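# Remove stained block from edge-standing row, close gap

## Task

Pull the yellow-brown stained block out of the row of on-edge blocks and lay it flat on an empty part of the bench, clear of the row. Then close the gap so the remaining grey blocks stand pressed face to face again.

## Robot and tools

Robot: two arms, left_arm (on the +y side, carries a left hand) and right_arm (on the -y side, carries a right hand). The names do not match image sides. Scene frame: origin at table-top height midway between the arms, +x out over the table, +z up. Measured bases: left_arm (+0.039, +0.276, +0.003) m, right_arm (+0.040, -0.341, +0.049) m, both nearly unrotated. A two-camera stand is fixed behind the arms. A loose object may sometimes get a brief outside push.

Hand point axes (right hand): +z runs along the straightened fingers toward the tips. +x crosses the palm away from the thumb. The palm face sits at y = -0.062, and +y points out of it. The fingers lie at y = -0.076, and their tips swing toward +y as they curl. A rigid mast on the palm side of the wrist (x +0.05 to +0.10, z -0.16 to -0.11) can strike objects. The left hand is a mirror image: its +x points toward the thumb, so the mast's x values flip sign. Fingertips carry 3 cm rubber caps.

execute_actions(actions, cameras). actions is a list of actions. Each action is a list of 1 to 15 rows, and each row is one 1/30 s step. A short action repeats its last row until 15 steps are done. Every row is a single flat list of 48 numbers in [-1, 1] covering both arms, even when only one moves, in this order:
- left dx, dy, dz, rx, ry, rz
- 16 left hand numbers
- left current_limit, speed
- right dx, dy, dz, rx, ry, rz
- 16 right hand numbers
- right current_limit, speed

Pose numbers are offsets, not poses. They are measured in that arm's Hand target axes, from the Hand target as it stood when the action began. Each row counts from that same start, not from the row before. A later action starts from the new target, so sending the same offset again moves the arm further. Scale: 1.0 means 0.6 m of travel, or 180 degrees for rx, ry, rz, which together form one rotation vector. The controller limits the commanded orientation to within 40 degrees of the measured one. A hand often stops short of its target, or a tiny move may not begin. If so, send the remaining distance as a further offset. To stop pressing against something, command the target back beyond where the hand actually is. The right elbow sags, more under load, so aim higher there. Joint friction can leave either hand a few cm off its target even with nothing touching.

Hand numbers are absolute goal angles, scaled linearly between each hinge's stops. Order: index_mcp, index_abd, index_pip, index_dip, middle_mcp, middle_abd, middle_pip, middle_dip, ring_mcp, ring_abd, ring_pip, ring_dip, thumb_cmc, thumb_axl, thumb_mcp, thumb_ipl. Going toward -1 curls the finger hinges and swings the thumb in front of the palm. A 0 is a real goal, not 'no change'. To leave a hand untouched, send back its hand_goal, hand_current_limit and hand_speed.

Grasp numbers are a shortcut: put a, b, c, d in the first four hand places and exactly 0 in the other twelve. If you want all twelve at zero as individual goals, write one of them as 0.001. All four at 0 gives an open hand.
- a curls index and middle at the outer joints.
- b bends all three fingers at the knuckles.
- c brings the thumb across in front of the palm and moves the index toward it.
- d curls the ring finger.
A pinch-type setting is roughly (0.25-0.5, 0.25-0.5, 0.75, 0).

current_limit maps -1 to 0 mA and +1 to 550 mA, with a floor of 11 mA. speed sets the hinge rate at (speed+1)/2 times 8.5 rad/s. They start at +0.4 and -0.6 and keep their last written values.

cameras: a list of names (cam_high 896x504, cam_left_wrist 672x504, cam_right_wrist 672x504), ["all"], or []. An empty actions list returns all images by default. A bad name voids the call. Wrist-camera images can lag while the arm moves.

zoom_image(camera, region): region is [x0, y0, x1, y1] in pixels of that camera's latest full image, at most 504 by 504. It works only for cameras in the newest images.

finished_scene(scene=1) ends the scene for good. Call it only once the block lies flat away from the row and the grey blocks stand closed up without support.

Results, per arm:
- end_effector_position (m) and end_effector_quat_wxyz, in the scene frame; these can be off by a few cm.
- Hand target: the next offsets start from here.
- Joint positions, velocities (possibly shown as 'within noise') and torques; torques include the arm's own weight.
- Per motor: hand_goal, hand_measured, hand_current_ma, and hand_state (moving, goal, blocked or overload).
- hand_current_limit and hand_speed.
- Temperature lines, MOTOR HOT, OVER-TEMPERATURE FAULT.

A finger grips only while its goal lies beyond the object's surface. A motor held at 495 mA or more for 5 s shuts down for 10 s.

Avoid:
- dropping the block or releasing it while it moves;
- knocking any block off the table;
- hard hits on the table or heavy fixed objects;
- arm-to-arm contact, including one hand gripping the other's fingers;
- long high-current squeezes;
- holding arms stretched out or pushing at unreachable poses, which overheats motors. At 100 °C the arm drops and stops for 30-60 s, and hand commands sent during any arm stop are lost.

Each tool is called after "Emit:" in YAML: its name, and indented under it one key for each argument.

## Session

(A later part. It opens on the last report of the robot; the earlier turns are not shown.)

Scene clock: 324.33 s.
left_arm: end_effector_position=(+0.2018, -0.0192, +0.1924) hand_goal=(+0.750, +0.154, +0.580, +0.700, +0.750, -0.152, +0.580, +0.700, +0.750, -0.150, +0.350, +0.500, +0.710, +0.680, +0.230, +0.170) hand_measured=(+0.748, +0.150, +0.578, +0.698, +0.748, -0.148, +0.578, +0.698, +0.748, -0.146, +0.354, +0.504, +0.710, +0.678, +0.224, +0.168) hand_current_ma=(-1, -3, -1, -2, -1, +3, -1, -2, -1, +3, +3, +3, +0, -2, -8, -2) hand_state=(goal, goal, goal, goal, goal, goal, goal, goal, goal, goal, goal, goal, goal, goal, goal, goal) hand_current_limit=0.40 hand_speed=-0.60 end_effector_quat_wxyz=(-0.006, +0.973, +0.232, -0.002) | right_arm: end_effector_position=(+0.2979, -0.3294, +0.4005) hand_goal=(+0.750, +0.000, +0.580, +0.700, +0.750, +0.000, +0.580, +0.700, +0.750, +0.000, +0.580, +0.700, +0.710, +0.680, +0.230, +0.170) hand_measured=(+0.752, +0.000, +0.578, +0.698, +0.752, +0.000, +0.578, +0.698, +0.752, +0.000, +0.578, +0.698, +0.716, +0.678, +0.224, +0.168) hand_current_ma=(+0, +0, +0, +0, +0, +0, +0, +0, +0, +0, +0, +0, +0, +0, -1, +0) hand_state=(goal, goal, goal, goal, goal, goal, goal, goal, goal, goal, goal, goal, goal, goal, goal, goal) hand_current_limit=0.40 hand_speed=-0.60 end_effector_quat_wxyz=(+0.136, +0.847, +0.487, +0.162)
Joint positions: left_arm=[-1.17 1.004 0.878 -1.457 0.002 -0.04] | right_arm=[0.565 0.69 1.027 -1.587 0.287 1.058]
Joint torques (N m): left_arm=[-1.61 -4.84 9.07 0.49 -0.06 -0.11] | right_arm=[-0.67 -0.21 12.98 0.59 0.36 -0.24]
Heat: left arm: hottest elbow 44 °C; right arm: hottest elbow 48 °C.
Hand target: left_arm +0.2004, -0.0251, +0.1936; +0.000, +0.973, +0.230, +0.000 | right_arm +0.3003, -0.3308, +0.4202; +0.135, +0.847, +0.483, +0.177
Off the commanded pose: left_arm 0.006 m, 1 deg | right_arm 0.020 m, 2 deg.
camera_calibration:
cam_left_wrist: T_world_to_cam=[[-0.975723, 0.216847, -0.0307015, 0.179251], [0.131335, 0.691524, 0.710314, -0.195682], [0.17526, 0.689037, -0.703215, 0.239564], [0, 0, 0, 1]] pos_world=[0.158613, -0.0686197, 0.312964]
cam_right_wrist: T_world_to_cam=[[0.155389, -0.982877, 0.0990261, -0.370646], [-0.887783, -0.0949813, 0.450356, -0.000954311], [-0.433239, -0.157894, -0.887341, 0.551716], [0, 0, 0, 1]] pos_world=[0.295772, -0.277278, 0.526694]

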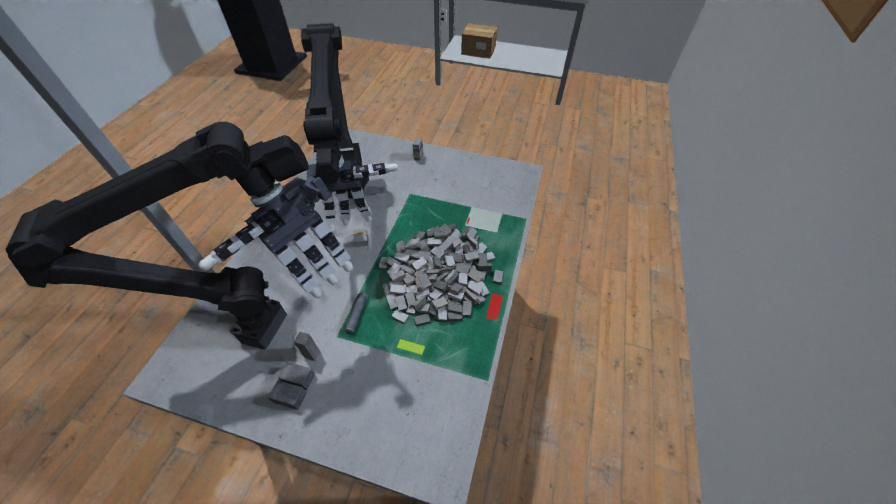

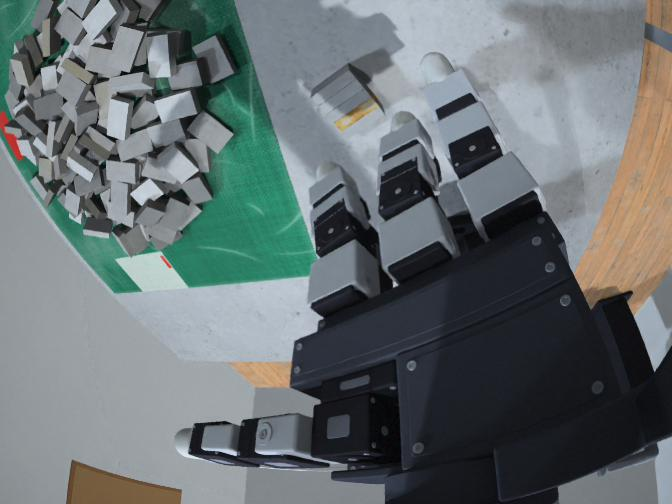

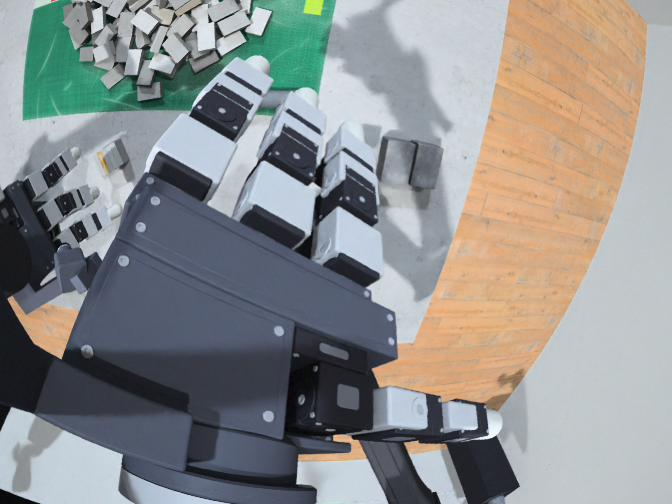

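Emit:
execute_actions:
  actions:
    - [[0.0016,0.0066,0.0333,0,0,0,0.75,0.153,0.58,0.7,0.75,-0.153,0.58,0.7,0.75,-0.15,0.35,0.5,0.71,0.68,0.23,0.17,0.4,-0.6,0,0,0,0,0,0,0,0,0,0,0,0,0,0,0,0,0,0,0,0,0,0,0.4,-0.6]]
    - [[0.0017,0.0067,0.0333,0,0,0,0.75,0.153,0.58,0.7,0.75,-0.153,0.58,0.7,0.75,-0.15,0.35,0.5,0.71,0.68,0.23,0.17,0.4,-0.6,0,0,0,0,0,0,0,0,0,0,0,0,0,0,0,0,0,0,0,0,0,0,0.4,-0.6]]
    - [[0,0,0,0,0,0,0.75,0.153,0.58,0.7,0.75,-0.153,0.58,0.7,0.75,-0.15,0.35,0.5,0.71,0.68,0.23,0.17,0.4,-0.6,0,0,0,0,0,0,0,0,0,0,0,0,0,0,0,0,0,0,0,0,0,0,0.4,-0.6]]
  cameras: ["all"]

Emit:
zoom_image:
  camera: "cam_left_wrist"
  region: [300, 60, 440, 190]

Emit:
zoom_image:
  camera: "cam_right_wrist"
  region: [40, 110, 150, 210]

Emit:
zoom_image:
  camera: "cam_high"
  region: [320, 190, 390, 260]

Scene clock: 343.43 s.
left_arm: end_effector_position=(+0.2053, -0.0268, +0.1540) hand_goal=(+0.750, +0.154, +0.580, +0.700, +0.750, -0.152, +0.580, +0.700, +0.750, -0.150, +0.350, +0.500, +0.710, +0.680, +0.230, +0.170) hand_measured=(+0.748, +0.150, +0.578, +0.698, +0.748, -0.148, +0.578, +0.698, +0.748, -0.146, +0.354, +0.504, +0.710, +0.678, +0.224, +0.168) hand_current_ma=(-1, -3, -1, -2, -1, +3, -1, -2, -1, +3, +3, +3, +0, -2, -8, -2) hand_state=(goal, goal, goal, goal, goal, goal, goal, goal, goal, goal, goal, goal, goal, goal, goal, goal) hand_current_limit=0.40 hand_speed=-0.60 end_effector_quat_wxyz=(-0.004, +0.973, +0.232, -0.002) | right_arm: end_effector_position=(+0.2979, -0.3294, +0.4005) hand_goal=(+0.750, +0.000, +0.580, +0.700, +0.750, +0.000, +0.580, +0.700, +0.750, +0.000, +0.580, +0.700, +0.710, +0.680, +0.230, +0.170) hand_measured=(+0.752, +0.000, +0.578, +0.698, +0.752, +0.000, +0.578, +0.698, +0.752, +0.000, +0.578, +0.698, +0.716, +0.678, +0.224, +0.168) hand_current_ma=(+0, +0, +0, +0, +0, +0, +0, +0, +0, +0, +0, +0, +0, +0, -1, +0) hand_state=(goal, goal, goal, goal, goal, goal, goal, goal, goal, goal, goal, goal, goal, goal, goal, goal) hand_current_limit=0.40 hand_speed=-0.60 end_effector_quat_wxyz=(+0.136, +0.847, +0.487, +0.162)
Joint positions: left_arm=[-1.17 1.049 0.803 -1.334 0.002 -0.04] | right_arm=[0.565 0.69 1.027 -1.587 0.287 1.058]
Joint torques (N m): left_arm=[-1.14 -4.84 8.69 0.58 -0.09 -0.04] | right_arm=[-0.62 -0.32 12.96 0.58 0.36 -0.24]
Motor temperatures (°C): left_arm=[25 28 44 24 21 24] | right_arm=[32 33 49 24 23 25]
Heat: left arm: hottest elbow 44 °C; right arm: hottest elbow 49 °C.
Hand target: left_arm +0.2057, -0.0313, +0.1537; +0.000, +0.973, +0.230, +0.000 | right_arm +0.3003, -0.3308, +0.4202; +0.135, +0.847, +0.483, +0.177
Off the commanded pose: left_arm 0.005 m, 1 deg | right_arm 0.020 m, 2 deg.
camera_calibration:
cam_left_wrist: T_world_to_cam=[[-0.97568, 0.21674, -0.0327566, 0.183404], [0.130325, 0.693729, 0.708346, -0.163055], [0.176251, 0.68685, -0.705104, 0.2172], [0, 0, 0, 1]] pos_world=[0.161912, -0.0758183, 0.274656]
cam_right_wrist: T_world_to_cam=[[0.155389, -0.982877, 0.0990261, -0.370646], [-0.887783, -0.0949813, 0.450356, -0.000954311], [-0.433239, -0.157894, -0.887341, 0.551716], [0, 0, 0, 1]] pos_world=[0.295772, -0.277278, 0.526694]

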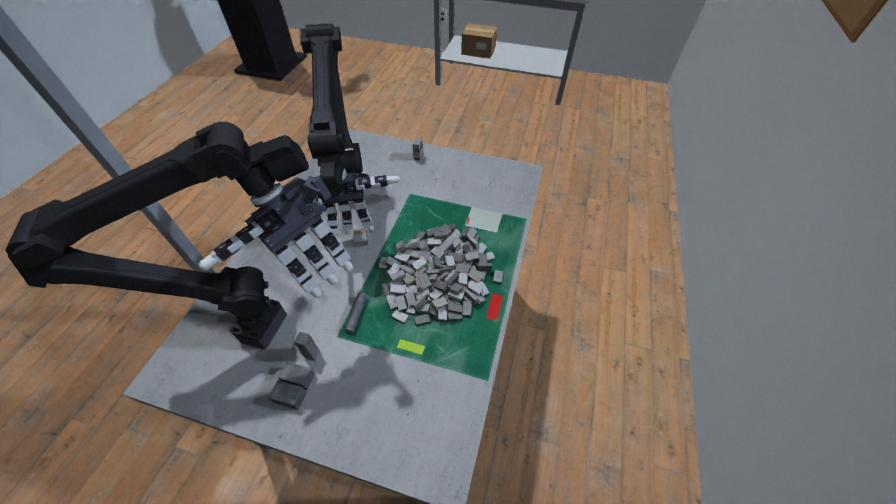

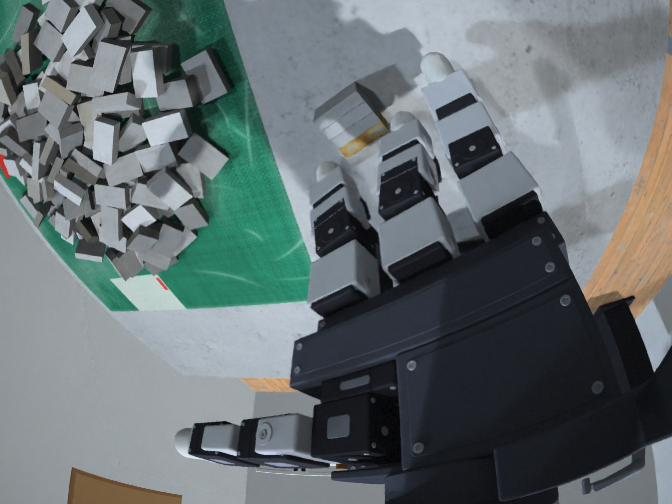

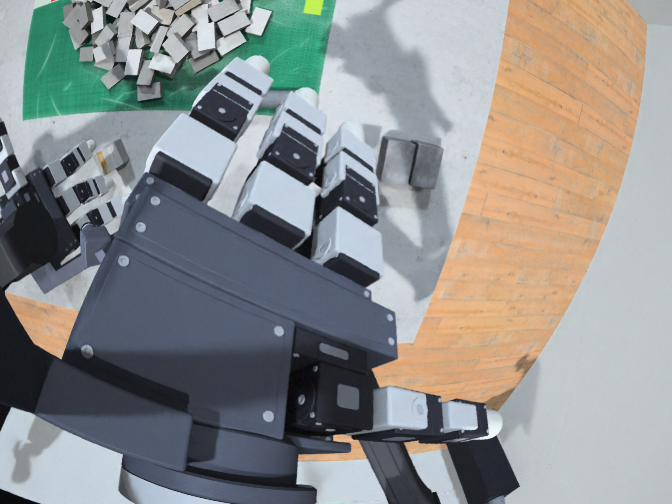

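Scaled by 3.600 from the camera's 672x504 image, which has a finer 960x720 frame.

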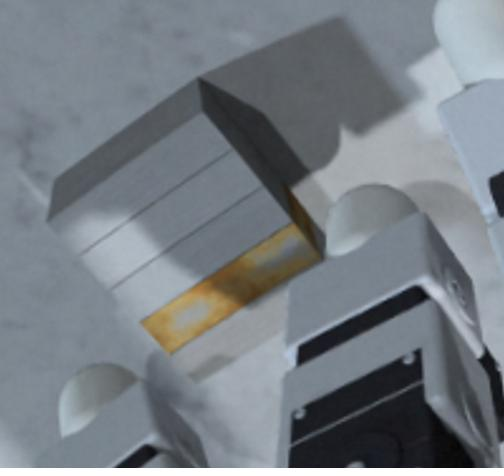

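Scaled by 4.582 from the camera's 672x504 image, which has a finer 960x720 frame.

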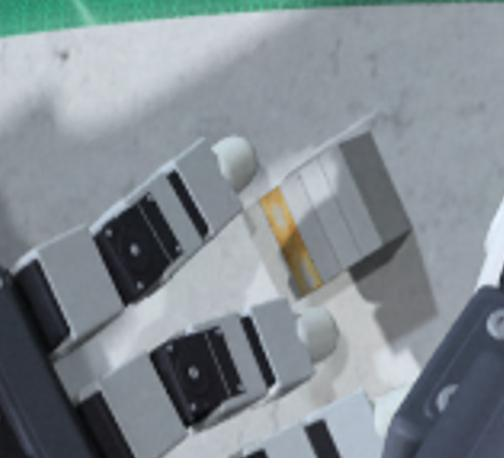

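Scaled by 7.200 from the camera's 896x504 image, which has a finer 1280x720 frame.

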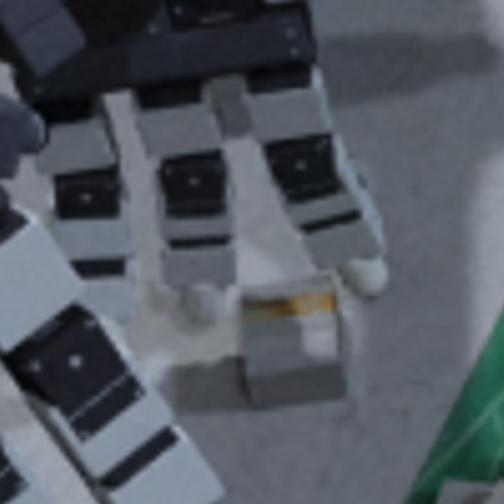

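Emit:
execute_actions:
  actions:
    - [[0.0037,-0.0047,0.012,0,0,0,0.75,0.153,0.58,0.7,0.75,-0.153,0.58,0.7,0.75,-0.15,0.35,0.5,0.71,0.68,0.23,0.17,0.4,-0.6,0,0,0,0,0,0,0,0,0,0,0,0,0,0,0,0,0,0,0,0,0,0,0.4,-0.6]]
    - [[0,0,0,0,0,0,0.75,0.153,0.58,0.7,0.75,-0.153,0.58,0.7,0.75,-0.15,0.35,0.5,0.71,0.68,0.23,0.17,0.4,-0.6,0,0,0,0,0,0,0,0,0,0,0,0,0,0,0,0,0,0,0,0,0,0,0.4,-0.6]]
  cameras: ["cam_left_wrist"]

Emit:
zoom_image:
  camera: "cam_left_wrist"
  region: [300, 80, 440, 200]

Scene clock: 358.47 s.
left_arm: end_effector_position=(+0.2044, -0.0249, +0.1466) hand_goal=(+0.750, +0.154, +0.580, +0.700, +0.750, -0.152, +0.580, +0.700, +0.750, -0.150, +0.350, +0.500, +0.710, +0.680, +0.230, +0.170) hand_measured=(+0.748, +0.150, +0.578, +0.698, +0.748, -0.148, +0.578, +0.698, +0.748, -0.146, +0.354, +0.504, +0.710, +0.678, +0.224, +0.168) hand_current_ma=(-1, -3, -1, -2, -1, +3, -1, -2, -1, +3, +3, +3, +0, -2, -8, -2) hand_state=(goal, goal, goal, goal, goal, goal, goal, goal, goal, goal, goal, goal, goal, goal, goal, goal) hand_current_limit=0.40 hand_speed=-0.60 end_effector_quat_wxyz=(-0.005, +0.973, +0.232, -0.002) | right_arm: end_effector_position=(+0.2979, -0.3294, +0.4005) hand_goal=(+0.750, +0.000, +0.580, +0.700, +0.750, +0.000, +0.580, +0.700, +0.750, +0.000, +0.580, +0.700, +0.710, +0.680, +0.230, +0.170) hand_measured=(+0.752, +0.000, +0.578, +0.698, +0.752, +0.000, +0.578, +0.698, +0.752, +0.000, +0.578, +0.698, +0.716, +0.678, +0.224, +0.168) hand_current_ma=(+0, +0, +0, +0, +0, +0, +0, +0, +0, +0, +0, +0, +0, +0, -1, +0) hand_state=(goal, goal, goal, goal, goal, goal, goal, goal, goal, goal, goal, goal, goal, goal, goal, goal) hand_current_limit=0.40 hand_speed=-0.60 end_effector_quat_wxyz=(+0.136, +0.847, +0.487, +0.162)
Joint positions: left_arm=[-1.17 1.049 0.783 -1.315 0.002 -0.04] | right_arm=[0.565 0.69 1.027 -1.587 0.287 1.058]
Joint torques (N m): left_arm=[-0.26 -4.84 8.58 0.66 -0.09 0.02] | right_arm=[-0.79 -0.38 12.97 0.62 0.37 -0.24]
Heat: left arm: hottest elbow 42 °C; right arm: hottest elbow 49 °C.
Hand target: left_arm +0.2065, -0.0279, +0.1466; +0.000, +0.973, +0.230, +0.000 | right_arm +0.3003, -0.3308, +0.4202; +0.135, +0.847, +0.483, +0.177
Off the commanded pose: left_arm 0.004 m, 1 deg | right_arm 0.020 m, 2 deg.
camera_calibration:
cam_left_wrist: T_world_to_cam=[[-0.975688, 0.216765, -0.0323289, 0.181758], [0.130519, 0.693199, 0.70883, -0.159144], [0.17606, 0.687378, -0.704638, 0.210711], [0, 0, 0, 1]] pos_world=[0.161012, -0.0739186, 0.267158]
Images, in order (width x height): cam_left_wrist 672x504.

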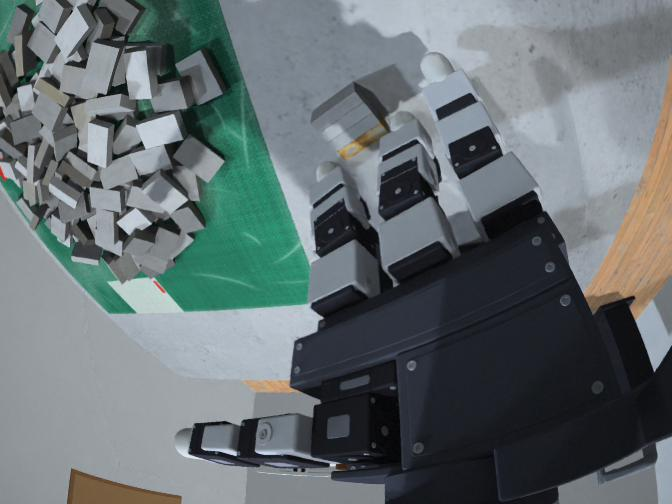

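Scaled by 3.600 from the camera's 672x504 image, which has a finer 960x720 frame.

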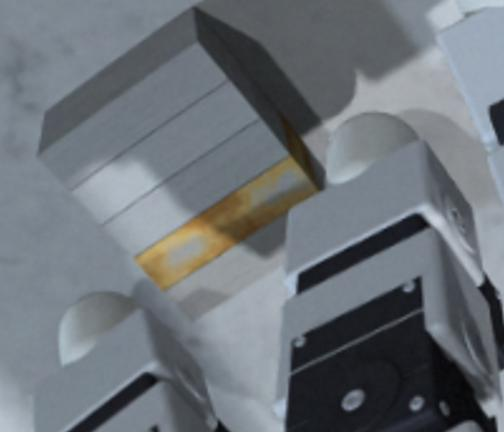

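Emit:
execute_actions:
  actions:
    - [[0.0015,0,0.0158,0,0,0,0.75,0.153,0.58,0.7,0.75,-0.153,0.58,0.7,0.75,-0.15,0.35,0.5,0.71,0.68,0.23,0.17,0.4,-0.6,0,0,0,0,0,0,0,0,0,0,0,0,0,0,0,0,0,0,0,0,0,0,0.4,-0.6]]
    - [[0.001,0,0.0142,0,0,0,0.75,0.153,0.58,0.7,0.75,-0.153,0.58,0.7,0.75,-0.15,0.35,0.5,0.71,0.68,0.23,0.17,0.4,-0.6,0,0,0,0,0,0,0,0,0,0,0,0,0,0,0,0,0,0,0,0,0,0,0.4,-0.6]]
    - [[0,0,0,0,0,0,0.75,0.153,0.58,0.7,0.75,-0.153,0.58,0.7,0.75,-0.15,0.35,0.5,0.71,0.68,0.23,0.17,0.4,-0.6,0,0,0,0,0,0,0,0,0,0,0,0,0,0,0,0,0,0,0,0,0,0,0.4,-0.6]]
  cameras: ["all"]

Emit:
zoom_image:
  camera: "cam_left_wrist"
  region: [300, 80, 440, 200]

Emit:
zoom_image:
  camera: "cam_high"
  region: [330, 205, 390, 265]

Emit:
zoom_image:
  camera: "cam_right_wrist"
  region: [60, 110, 150, 210]

Scene clock: 368.70 s.
left_arm: end_effector_position=(+0.2043, -0.0249, +0.1301) hand_goal=(+0.750, +0.154, +0.580, +0.700, +0.750, -0.152, +0.580, +0.700, +0.750, -0.150, +0.350, +0.500, +0.710, +0.680, +0.230, +0.170) hand_measured=(+0.748, +0.150, +0.578, +0.698, +0.748, -0.148, +0.578, +0.698, +0.748, -0.146, +0.354, +0.504, +0.710, +0.678, +0.224, +0.168) hand_current_ma=(-1, -3, -1, -2, -1, +3, -1, -2, -1, +3, +3, +3, +0, -2, -8, -2) hand_state=(goal, goal, goal, goal, goal, goal, goal, goal, goal, goal, goal, goal, goal, goal, goal, goal) hand_current_limit=0.40 hand_speed=-0.60 end_effector_quat_wxyz=(-0.002, +0.973, +0.231, -0.001) | right_arm: end_effector_position=(+0.2979, -0.3294, +0.4005) hand_goal=(+0.750, +0.000, +0.580, +0.700, +0.750, +0.000, +0.580, +0.700, +0.750, +0.000, +0.580, +0.700, +0.710, +0.680, +0.230, +0.170) hand_measured=(+0.752, +0.000, +0.578, +0.698, +0.752, +0.000, +0.578, +0.698, +0.752, +0.000, +0.578, +0.698, +0.716, +0.678, +0.224, +0.168) hand_current_ma=(+0, +0, +0, +0, +0, +0, +0, +0, +0, +0, +0, +0, +0, +0, -1, +0) hand_state=(goal, goal, goal, goal, goal, goal, goal, goal, goal, goal, goal, goal, goal, goal, goal, goal) hand_current_limit=0.40 hand_speed=-0.60 end_effector_quat_wxyz=(+0.136, +0.847, +0.487, +0.162)
Joint positions: left_arm=[-1.17 1.061 0.745 -1.26 0.002 -0.039] | right_arm=[0.565 0.69 1.027 -1.587 0.287 1.058]
Joint torques (N m): left_arm=[0.26 -4.72 8.43 0.39 -0.09 0.1] | right_arm=[-0.85 -0.32 12.97 0.59 0.37 -0.24]
Heat: left arm: hottest elbow 43 °C; right arm: hottest elbow 49 °C.
Hand target: left_arm +0.2078, -0.0272, +0.1285; +0.000, +0.973, +0.230, +0.000 | right_arm +0.3003, -0.3308, +0.4202; +0.135, +0.847, +0.483, +0.177
Off the commanded pose: left_arm 0.005 m, 0 deg | right_arm 0.020 m, 2 deg.
camera_calibration:
cam_left_wrist: T_world_to_cam=[[-0.975456, 0.217377, -0.0351161, 0.181532], [0.1297, 0.696086, 0.706146, -0.146805], [0.177944, 0.684259, -0.707195, 0.198964], [0, 0, 0, 1]] pos_world=[0.160713, -0.0734152, 0.250746]
cam_right_wrist: T_world_to_cam=[[0.155389, -0.982877, 0.0990261, -0.370646], [-0.887783, -0.0949813, 0.450356, -0.000954311], [-0.433239, -0.157894, -0.887341, 0.551716], [0, 0, 0, 1]] pos_world=[0.295772, -0.277278, 0.526694]

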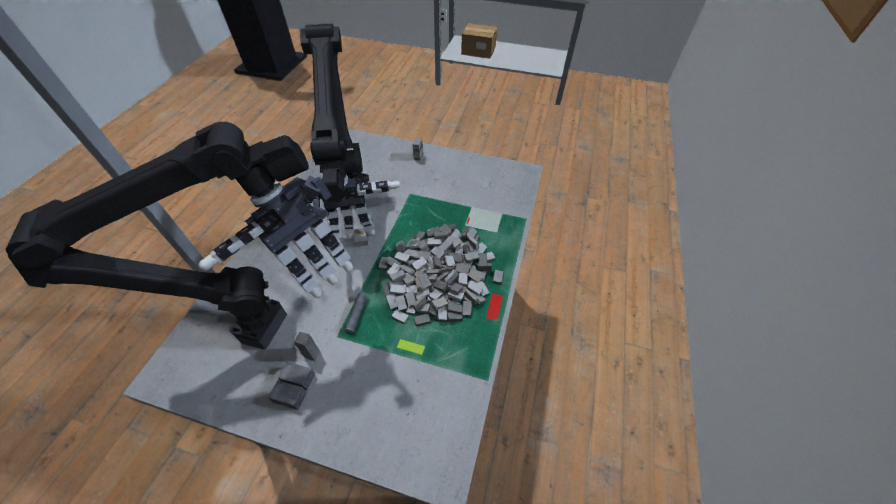

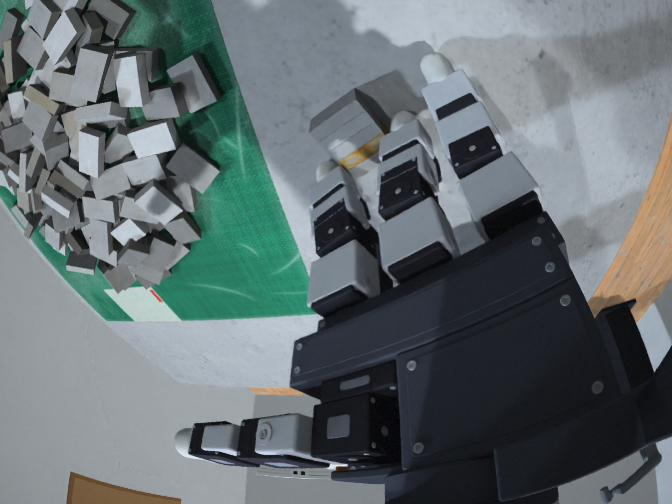

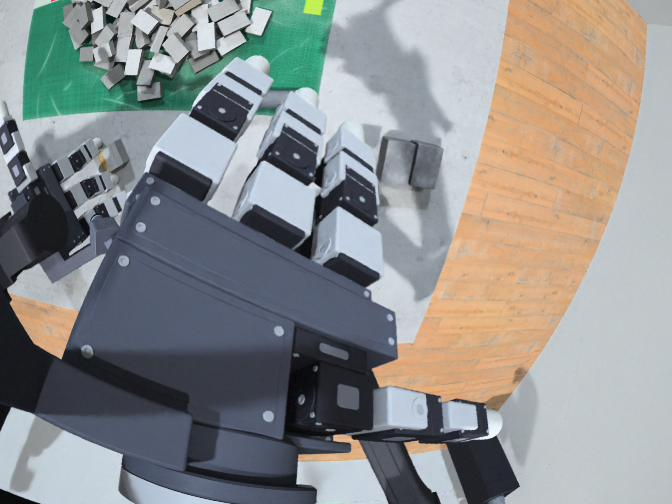

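Scaled by 3.600 from the camera's 672x504 image, which has a finer 960x720 frame.

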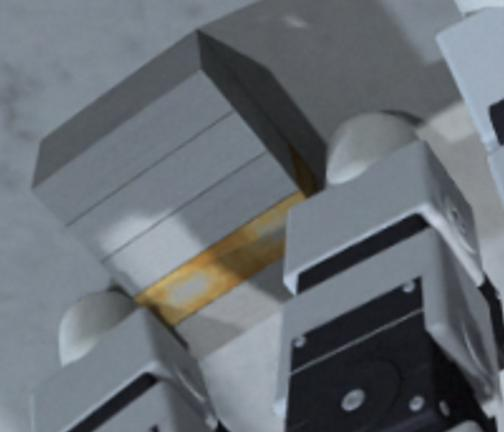

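Scaled by 8.400 from the camera's 896x504 image, which has a finer 1280x720 frame.

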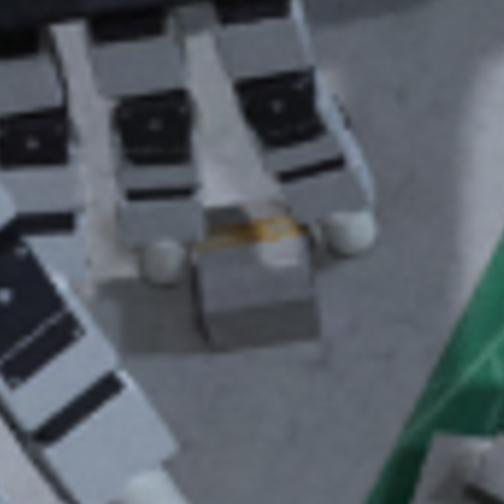

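Scaled by 5.040 from the camera's 672x504 image, which has a finer 960x720 frame.

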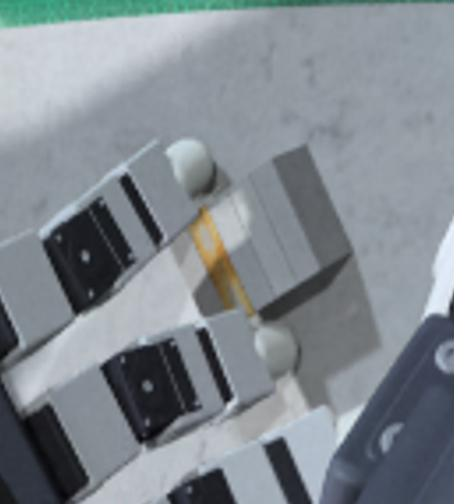

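Emit:
execute_actions:
  actions:
    - [[0,-0.0055,0.004,0,0,0,0.75,0.153,0.58,0.7,0.75,-0.153,0.58,0.7,0.75,-0.15,0.35,0.5,0.71,0.68,0.23,0.17,0.2,-0.95,0,0,0,0,0,0,0,0,0,0,0,0,0,0,0,0,0,0,0,0,0,0,0.4,-0.6]]
    - [[0,0,0.0045,0,0,0,0.75,0.153,0.58,0.7,0.75,-0.153,0.58,0.7,0.75,-0.15,0.35,0.5,0.71,0.68,0.23,0.17,0.2,-0.95,0,0,0,0,0,0,0,0,0,0,0,0,0,0,0,0,0,0,0,0,0,0,0.4,-0.6]]
  cameras: ["all"]

Emit:
zoom_image:
  camera: "cam_left_wrist"
  region: [300, 80, 440, 200]

Emit:
zoom_image:
  camera: "cam_right_wrist"
  region: [60, 110, 150, 210]

Scene clock: 418.03 s.
left_arm: end_effector_position=(+0.2042, -0.0243, +0.1275) hand_goal=(+0.750, +0.154, +0.580, +0.700, +0.750, -0.152, +0.580, +0.700, +0.750, -0.150, +0.350, +0.500, +0.710, +0.680, +0.230, +0.170) hand_measured=(+0.748, +0.150, +0.578, +0.698, +0.754, -0.152, +0.582, +0.700, +0.748, -0.146, +0.354, +0.504, +0.710, +0.678, +0.224, +0.168) hand_current_ma=(-1, -3, -1, -2, +3, +0, +1, +0, -1, +3, +3, +3, +0, -2, -8, -2) hand_state=(goal, goal, goal, goal, goal, goal, goal, goal, goal, goal, goal, goal, goal, goal, goal, goal) hand_current_limit=0.20 hand_speed=-0.95 end_effector_quat_wxyz=(-0.002, +0.973, +0.231, -0.001) | right_arm: end_effector_position=(+0.2979, -0.3294, +0.4005) hand_goal=(+0.750, +0.000, +0.580, +0.700, +0.750, +0.000, +0.580, +0.700, +0.750, +0.000, +0.580, +0.700, +0.710, +0.680, +0.230, +0.170) hand_measured=(+0.752, +0.000, +0.578, +0.698, +0.752, +0.000, +0.578, +0.698, +0.752, +0.000, +0.578, +0.698, +0.716, +0.678, +0.224, +0.168) hand_current_ma=(+0, +0, +0, +0, +0, +0, +0, +0, +0, +0, +0, +0, +0, +0, -1, +0) hand_state=(goal, goal, goal, goal, goal, goal, goal, goal, goal, goal, goal, goal, goal, goal, goal, goal) hand_current_limit=0.40 hand_speed=-0.60 end_effector_quat_wxyz=(+0.136, +0.847, +0.487, +0.162)
Joint positions: left_arm=[-1.17 1.061 0.737 -1.251 0.001 -0.039] | right_arm=[0.565 0.69 1.027 -1.587 0.287 1.058]
Joint torques (N m): left_arm=[-0.21 -5.07 7.54 0.57 -0.07 0.1] | right_arm=[-0.85 -0.38 12.97 0.59 0.36 -0.23]
Heat: left arm: hottest elbow 42 °C; right arm: hottest elbow 51 °C.
Hand target: left_arm +0.2065, -0.0243, +0.1235; +0.000, +0.973, +0.230, +0.001 | right_arm +0.3003, -0.3308, +0.4202; +0.135, +0.847, +0.483, +0.177
Off the commanded pose: left_arm 0.005 m, 0 deg | right_arm 0.020 m, 2 deg.
camera_calibration:
cam_left_wrist: T_world_to_cam=[[-0.975413, 0.217327, -0.0365739, 0.181347], [0.128794, 0.696804, 0.705603, -0.145082], [0.178831, 0.683544, -0.707663, 0.196618], [0, 0, 0, 1]] pos_world=[0.160412, -0.0727148, 0.248142]
cam_right_wrist: T_world_to_cam=[[0.155389, -0.982877, 0.0990261, -0.370646], [-0.887783, -0.0949813, 0.450356, -0.000954311], [-0.433239, -0.157894, -0.887341, 0.551716], [0, 0, 0, 1]] pos_world=[0.295772, -0.277278, 0.526694]

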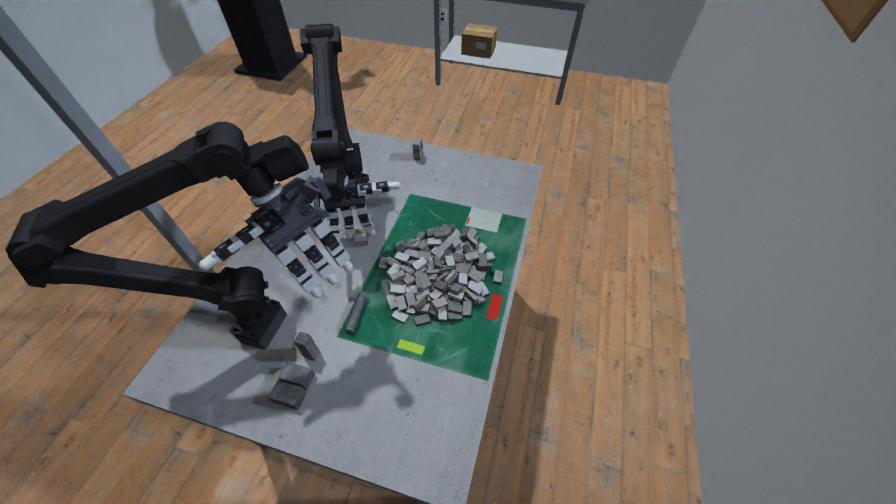

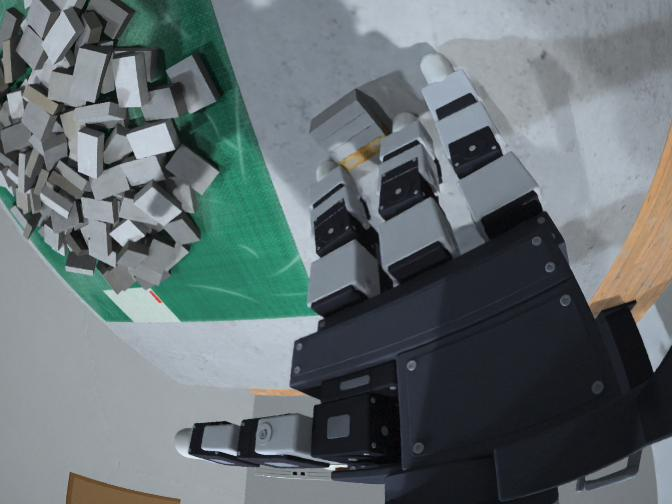

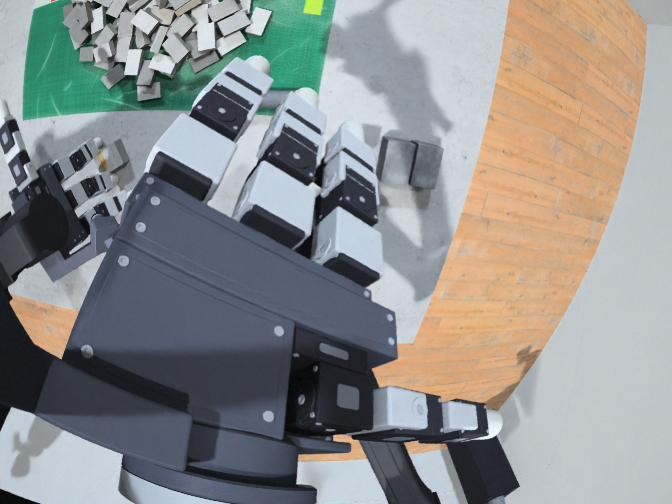

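Scaled by 3.600 from the camera's 672x504 image, which has a finer 960x720 frame.

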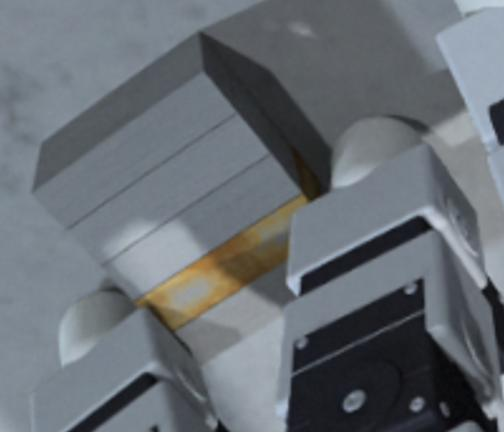

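Scaled by 5.040 from the camera's 672x504 image, which has a finer 960x720 frame.

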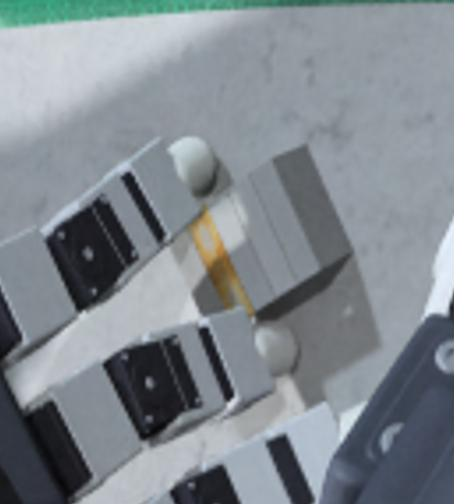

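Emit:
execute_actions:
  actions:
    - [[0,0,-0.0075,0,0,0,0.75,0.153,0.58,0.7,0.75,-0.153,0.58,0.7,0.75,-0.15,0.35,0.5,0.71,0.68,0.23,0.17,0.2,-0.95,0,0,0,0,0,0,0,0,0,0,0,0,0,0,0,0,0,0,0,0,0,0,0.4,-0.6]]
    - [[-0.002,-0.0075,0,0,0,0,0.75,0.153,0.58,0.7,0.75,-0.153,0.58,0.7,0.75,-0.15,0.35,0.5,0.71,0.68,0.23,0.17,0.2,-0.95,0,0,0,0,0,0,0,0,0,0,0,0,0,0,0,0,0,0,0,0,0,0,0.4,-0.6]]
  cameras: ["cam_left_wrist"]

Emit:
zoom_image:
  camera: "cam_left_wrist"
  region: [300, 80, 440, 200]

Scene clock: 429.60 s.
left_arm: end_effector_position=(+0.2038, -0.0233, +0.1279) hand_goal=(+0.750, +0.154, +0.580, +0.700, +0.750, -0.152, +0.580, +0.700, +0.750, -0.150, +0.350, +0.500, +0.710, +0.680, +0.230, +0.170) hand_measured=(+0.748, +0.150, +0.578, +0.698, +0.750, -0.152, +0.582, +0.700, +0.748, -0.146, +0.354, +0.504, +0.710, +0.678, +0.224, +0.168) hand_current_ma=(-1, -3, -1, -2, +0, +0, +1, +0, -1, +3, +3, +3, +0, -2, -8, -2) hand_state=(goal, goal, goal, goal, goal, goal, goal, goal, goal, goal, goal, goal, goal, goal, goal, goal) hand_current_limit=0.20 hand_speed=-0.95 end_effector_quat_wxyz=(-0.001, +0.973, +0.231, -0.001) | right_arm: end_effector_position=(+0.2979, -0.3294, +0.4005) hand_goal=(+0.750, +0.000, +0.580, +0.700, +0.750, +0.000, +0.580, +0.700, +0.750, +0.000, +0.580, +0.700, +0.710, +0.680, +0.230, +0.170) hand_measured=(+0.752, +0.000, +0.578, +0.698, +0.752, +0.000, +0.578, +0.698, +0.752, +0.000, +0.578, +0.698, +0.716, +0.678, +0.224, +0.168) hand_current_ma=(+0, +0, +0, +0, +0, +0, +0, +0, +0, +0, +0, +0, +0, +0, -1, +0) hand_state=(goal, goal, goal, goal, goal, goal, goal, goal, goal, goal, goal, goal, goal, goal, goal, goal) hand_current_limit=0.40 hand_speed=-0.60 end_effector_quat_wxyz=(+0.136, +0.847, +0.487, +0.162)
Joint positions: left_arm=[-1.17 1.055 0.734 -1.251 0.001 -0.039] | right_arm=[0.565 0.69 1.027 -1.587 0.287 1.058]
Joint torques (N m): left_arm=[-0.38 -5.83 7.87 -0.06 -0.06 0.06] | right_arm=[-0.5 -0.44 12.97 0.59 0.37 -0.23]
Heat: left arm: hottest elbow 42 °C; right arm: hottest elbow 51 °C.
Hand target: left_arm +0.2033, -0.0208, +0.1279; +0.000, +0.973, +0.230, +0.001 | right_arm +0.3003, -0.3308, +0.4202; +0.135, +0.847, +0.483, +0.177
Off the commanded pose: left_arm 0.003 m, 0 deg | right_arm 0.020 m, 2 deg.
camera_calibration:
cam_left_wrist: T_world_to_cam=[[-0.975371, 0.217235, -0.0382177, 0.180892], [0.127988, 0.698522, 0.70405, -0.145622], [0.17964, 0.681818, -0.709121, 0.196295], [0, 0, 0, 1]] pos_world=[0.159812, -0.0714137, 0.248636]
Images, in order (width x height): cam_left_wrist 672x504.

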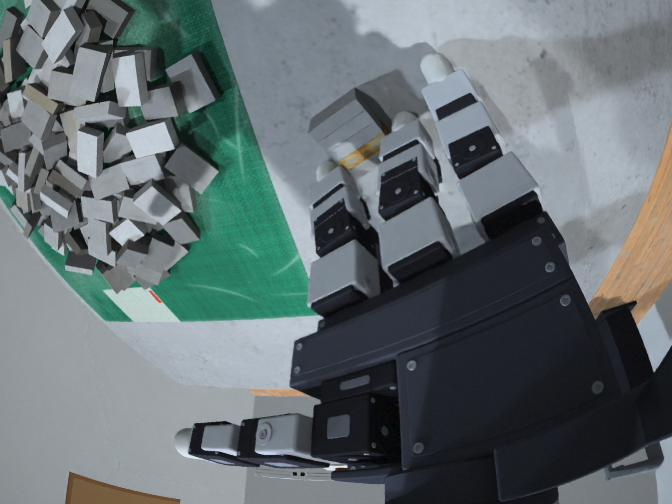

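Scaled by 3.600 from the camera's 672x504 image, which has a finer 960x720 frame.

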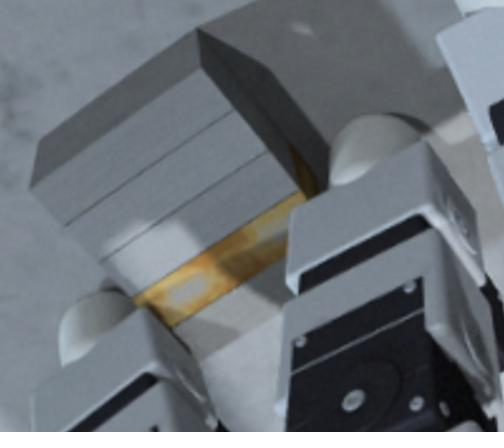

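Emit:
execute_actions:
  actions:
    - [[0,-0.001,-0.0065,0,0,0,0.75,0.153,0.58,0.7,0.75,-0.153,0.58,0.7,0.75,-0.15,0.35,0.5,0.71,0.68,0.23,0.17,0.2,-0.95,0,0,0,0,0,0,0,0,0,0,0,0,0,0,0,0,0,0,0,0,0,0,0.4,-0.6]]
    - [[0,0,0,0,0,0,0.75,0.04,0.58,0.7,0.75,-0.04,0.58,0.7,0.75,-0.15,0.35,0.5,0.71,0.68,0.23,0.17,0.2,-0.96,0,0,0,0,0,0,0,0,0,0,0,0,0,0,0,0,0,0,0,0,0,0,0.4,-0.6]]
    - [[0,0,0,0,0,0,0.75,0.04,0.58,0.7,0.75,-0.04,0.58,0.7,0.75,-0.15,0.35,0.5,0.71,0.68,0.23,0.17,0.2,-0.96,0,0,0,0,0,0,0,0,0,0,0,0,0,0,0,0,0,0,0,0,0,0,0.4,-0.6]]
  cameras: ["all"]

Emit:
zoom_image:
  camera: "cam_left_wrist"
  region: [300, 80, 440, 200]

Emit:
zoom_image:
  camera: "cam_right_wrist"
  region: [60, 110, 150, 210]

Emit:
zoom_image:
  camera: "cam_high"
  region: [330, 205, 390, 265]

Scene clock: 444.03 s.
left_arm: end_effector_position=(+0.2038, -0.0233, +0.1288) hand_goal=(+0.750, +0.040, +0.580, +0.700, +0.750, -0.040, +0.580, +0.700, +0.750, -0.150, +0.350, +0.500, +0.710, +0.680, +0.230, +0.170) hand_measured=(+0.748, +0.098, +0.578, +0.698, +0.750, -0.118, +0.582, +0.700, +0.748, -0.146, +0.354, +0.504, +0.710, +0.678, +0.224, +0.168) hand_current_ma=(-1, +120, -1, -2, +0, -183, +1, +0, -1, +3, +3, +3, +0, -2, -8, -2) hand_state=(goal, blocked, goal, goal, goal, blocked, goal, goal, goal, goal, goal, goal, goal, goal, goal, goal) hand_current_limit=0.20 hand_speed=-0.96 end_effector_quat_wxyz=(+0.001, +0.973, +0.231, +0.000) | right_arm: end_effector_position=(+0.2979, -0.3294, +0.4005) hand_goal=(+0.750, +0.000, +0.580, +0.700, +0.750, +0.000, +0.580, +0.700, +0.750, +0.000, +0.580, +0.700, +0.710, +0.680, +0.230, +0.170) hand_measured=(+0.752, +0.000, +0.578, +0.698, +0.752, +0.000, +0.578, +0.698, +0.752, +0.000, +0.578, +0.698, +0.716, +0.678, +0.224, +0.168) hand_current_ma=(+0, +0, +0, +0, +0, +0, +0, +0, +0, +0, +0, +0, +0, +0, -1, +0) hand_state=(goal, goal, goal, goal, goal, goal, goal, goal, goal, goal, goal, goal, goal, goal, goal, goal) hand_current_limit=0.40 hand_speed=-0.60 end_effector_quat_wxyz=(+0.136, +0.847, +0.487, +0.162)
Joint positions: left_arm=[-1.17 1.052 0.734 -1.251 0.001 -0.039] | right_arm=[0.565 0.69 1.027 -1.587 0.287 1.058]
Joint torques (N m): left_arm=[-0.38 -6.12 8.44 -0.36 -0.08 0.05] | right_arm=[-0.85 -0.32 12.94 0.64 0.37 -0.24]
Heat: left arm: hottest elbow 41 °C; right arm: hottest elbow 51 °C.
Hand target: left_arm +0.2031, -0.0202, +0.1319; +0.000, +0.973, +0.230, +0.001 | right_arm +0.3003, -0.3308, +0.4202; +0.135, +0.847, +0.483, +0.177
Off the commanded pose: left_arm 0.004 m, 0 deg | right_arm 0.020 m, 2 deg.
camera_calibration:
cam_left_wrist: T_world_to_cam=[[-0.975331, 0.217121, -0.0398419, 0.181157], [0.127185, 0.700236, 0.702491, -0.145879], [0.180424, 0.680094, -0.710577, 0.196928], [0, 0, 0, 1]] pos_world=[0.159711, -0.0711127, 0.249629]
cam_right_wrist: T_world_to_cam=[[0.155389, -0.982877, 0.0990261, -0.370646], [-0.887783, -0.0949813, 0.450356, -0.000954311], [-0.433239, -0.157894, -0.887341, 0.551716], [0, 0, 0, 1]] pos_world=[0.295772, -0.277278, 0.526694]

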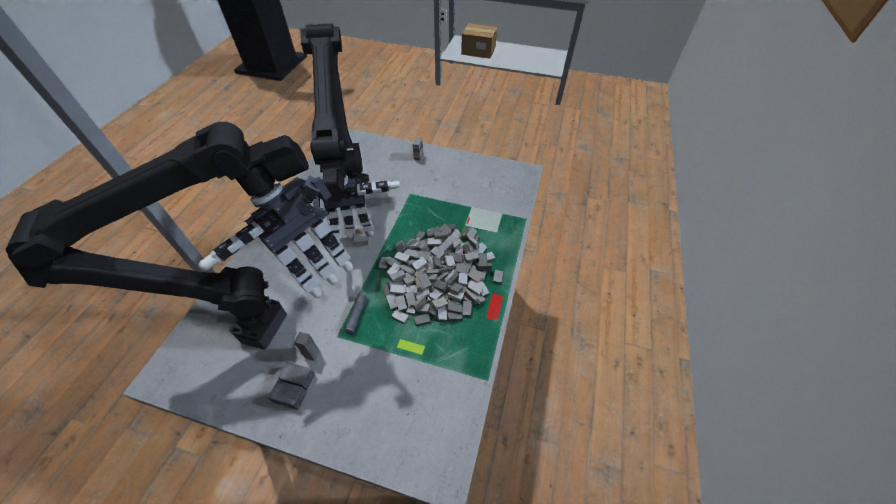

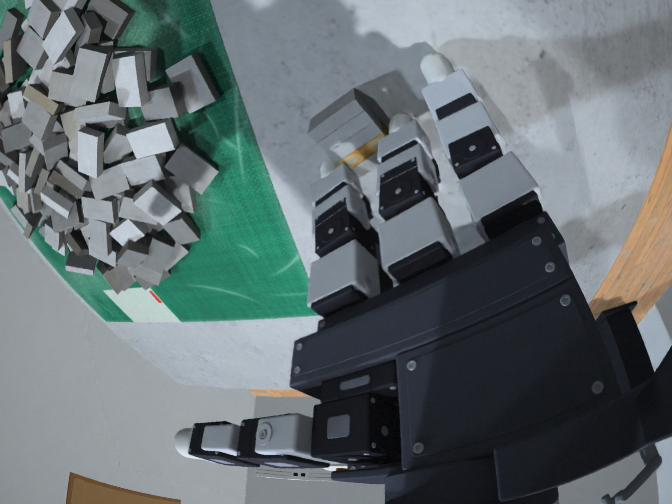

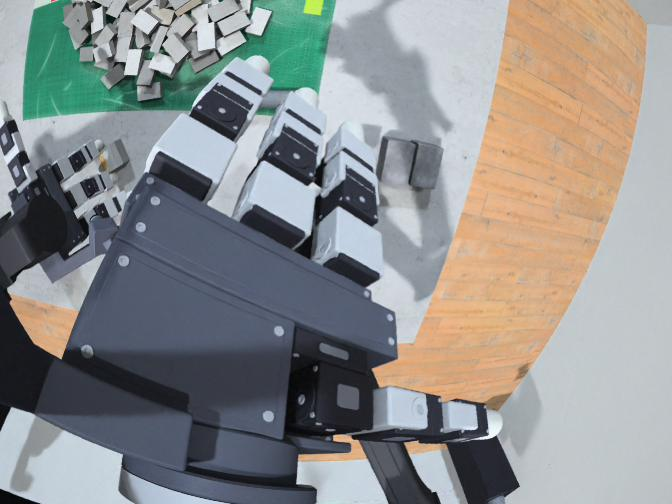

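Scaled by 3.600 from the camera's 672x504 image, which has a finer 960x720 frame.

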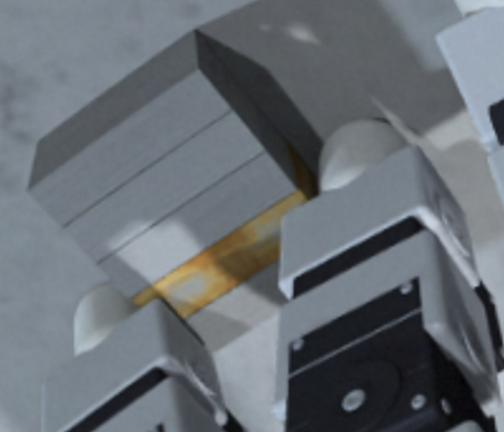

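Scaled by 5.040 from the camera's 672x504 image, which has a finer 960x720 frame.

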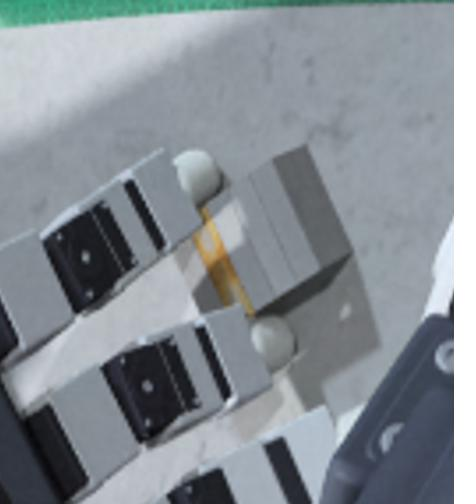

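Scaled by 8.400 from the camera's 896x504 image, which has a finer 1280x720 frame.

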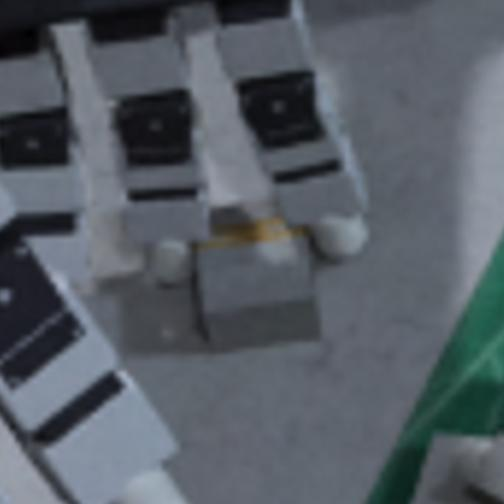

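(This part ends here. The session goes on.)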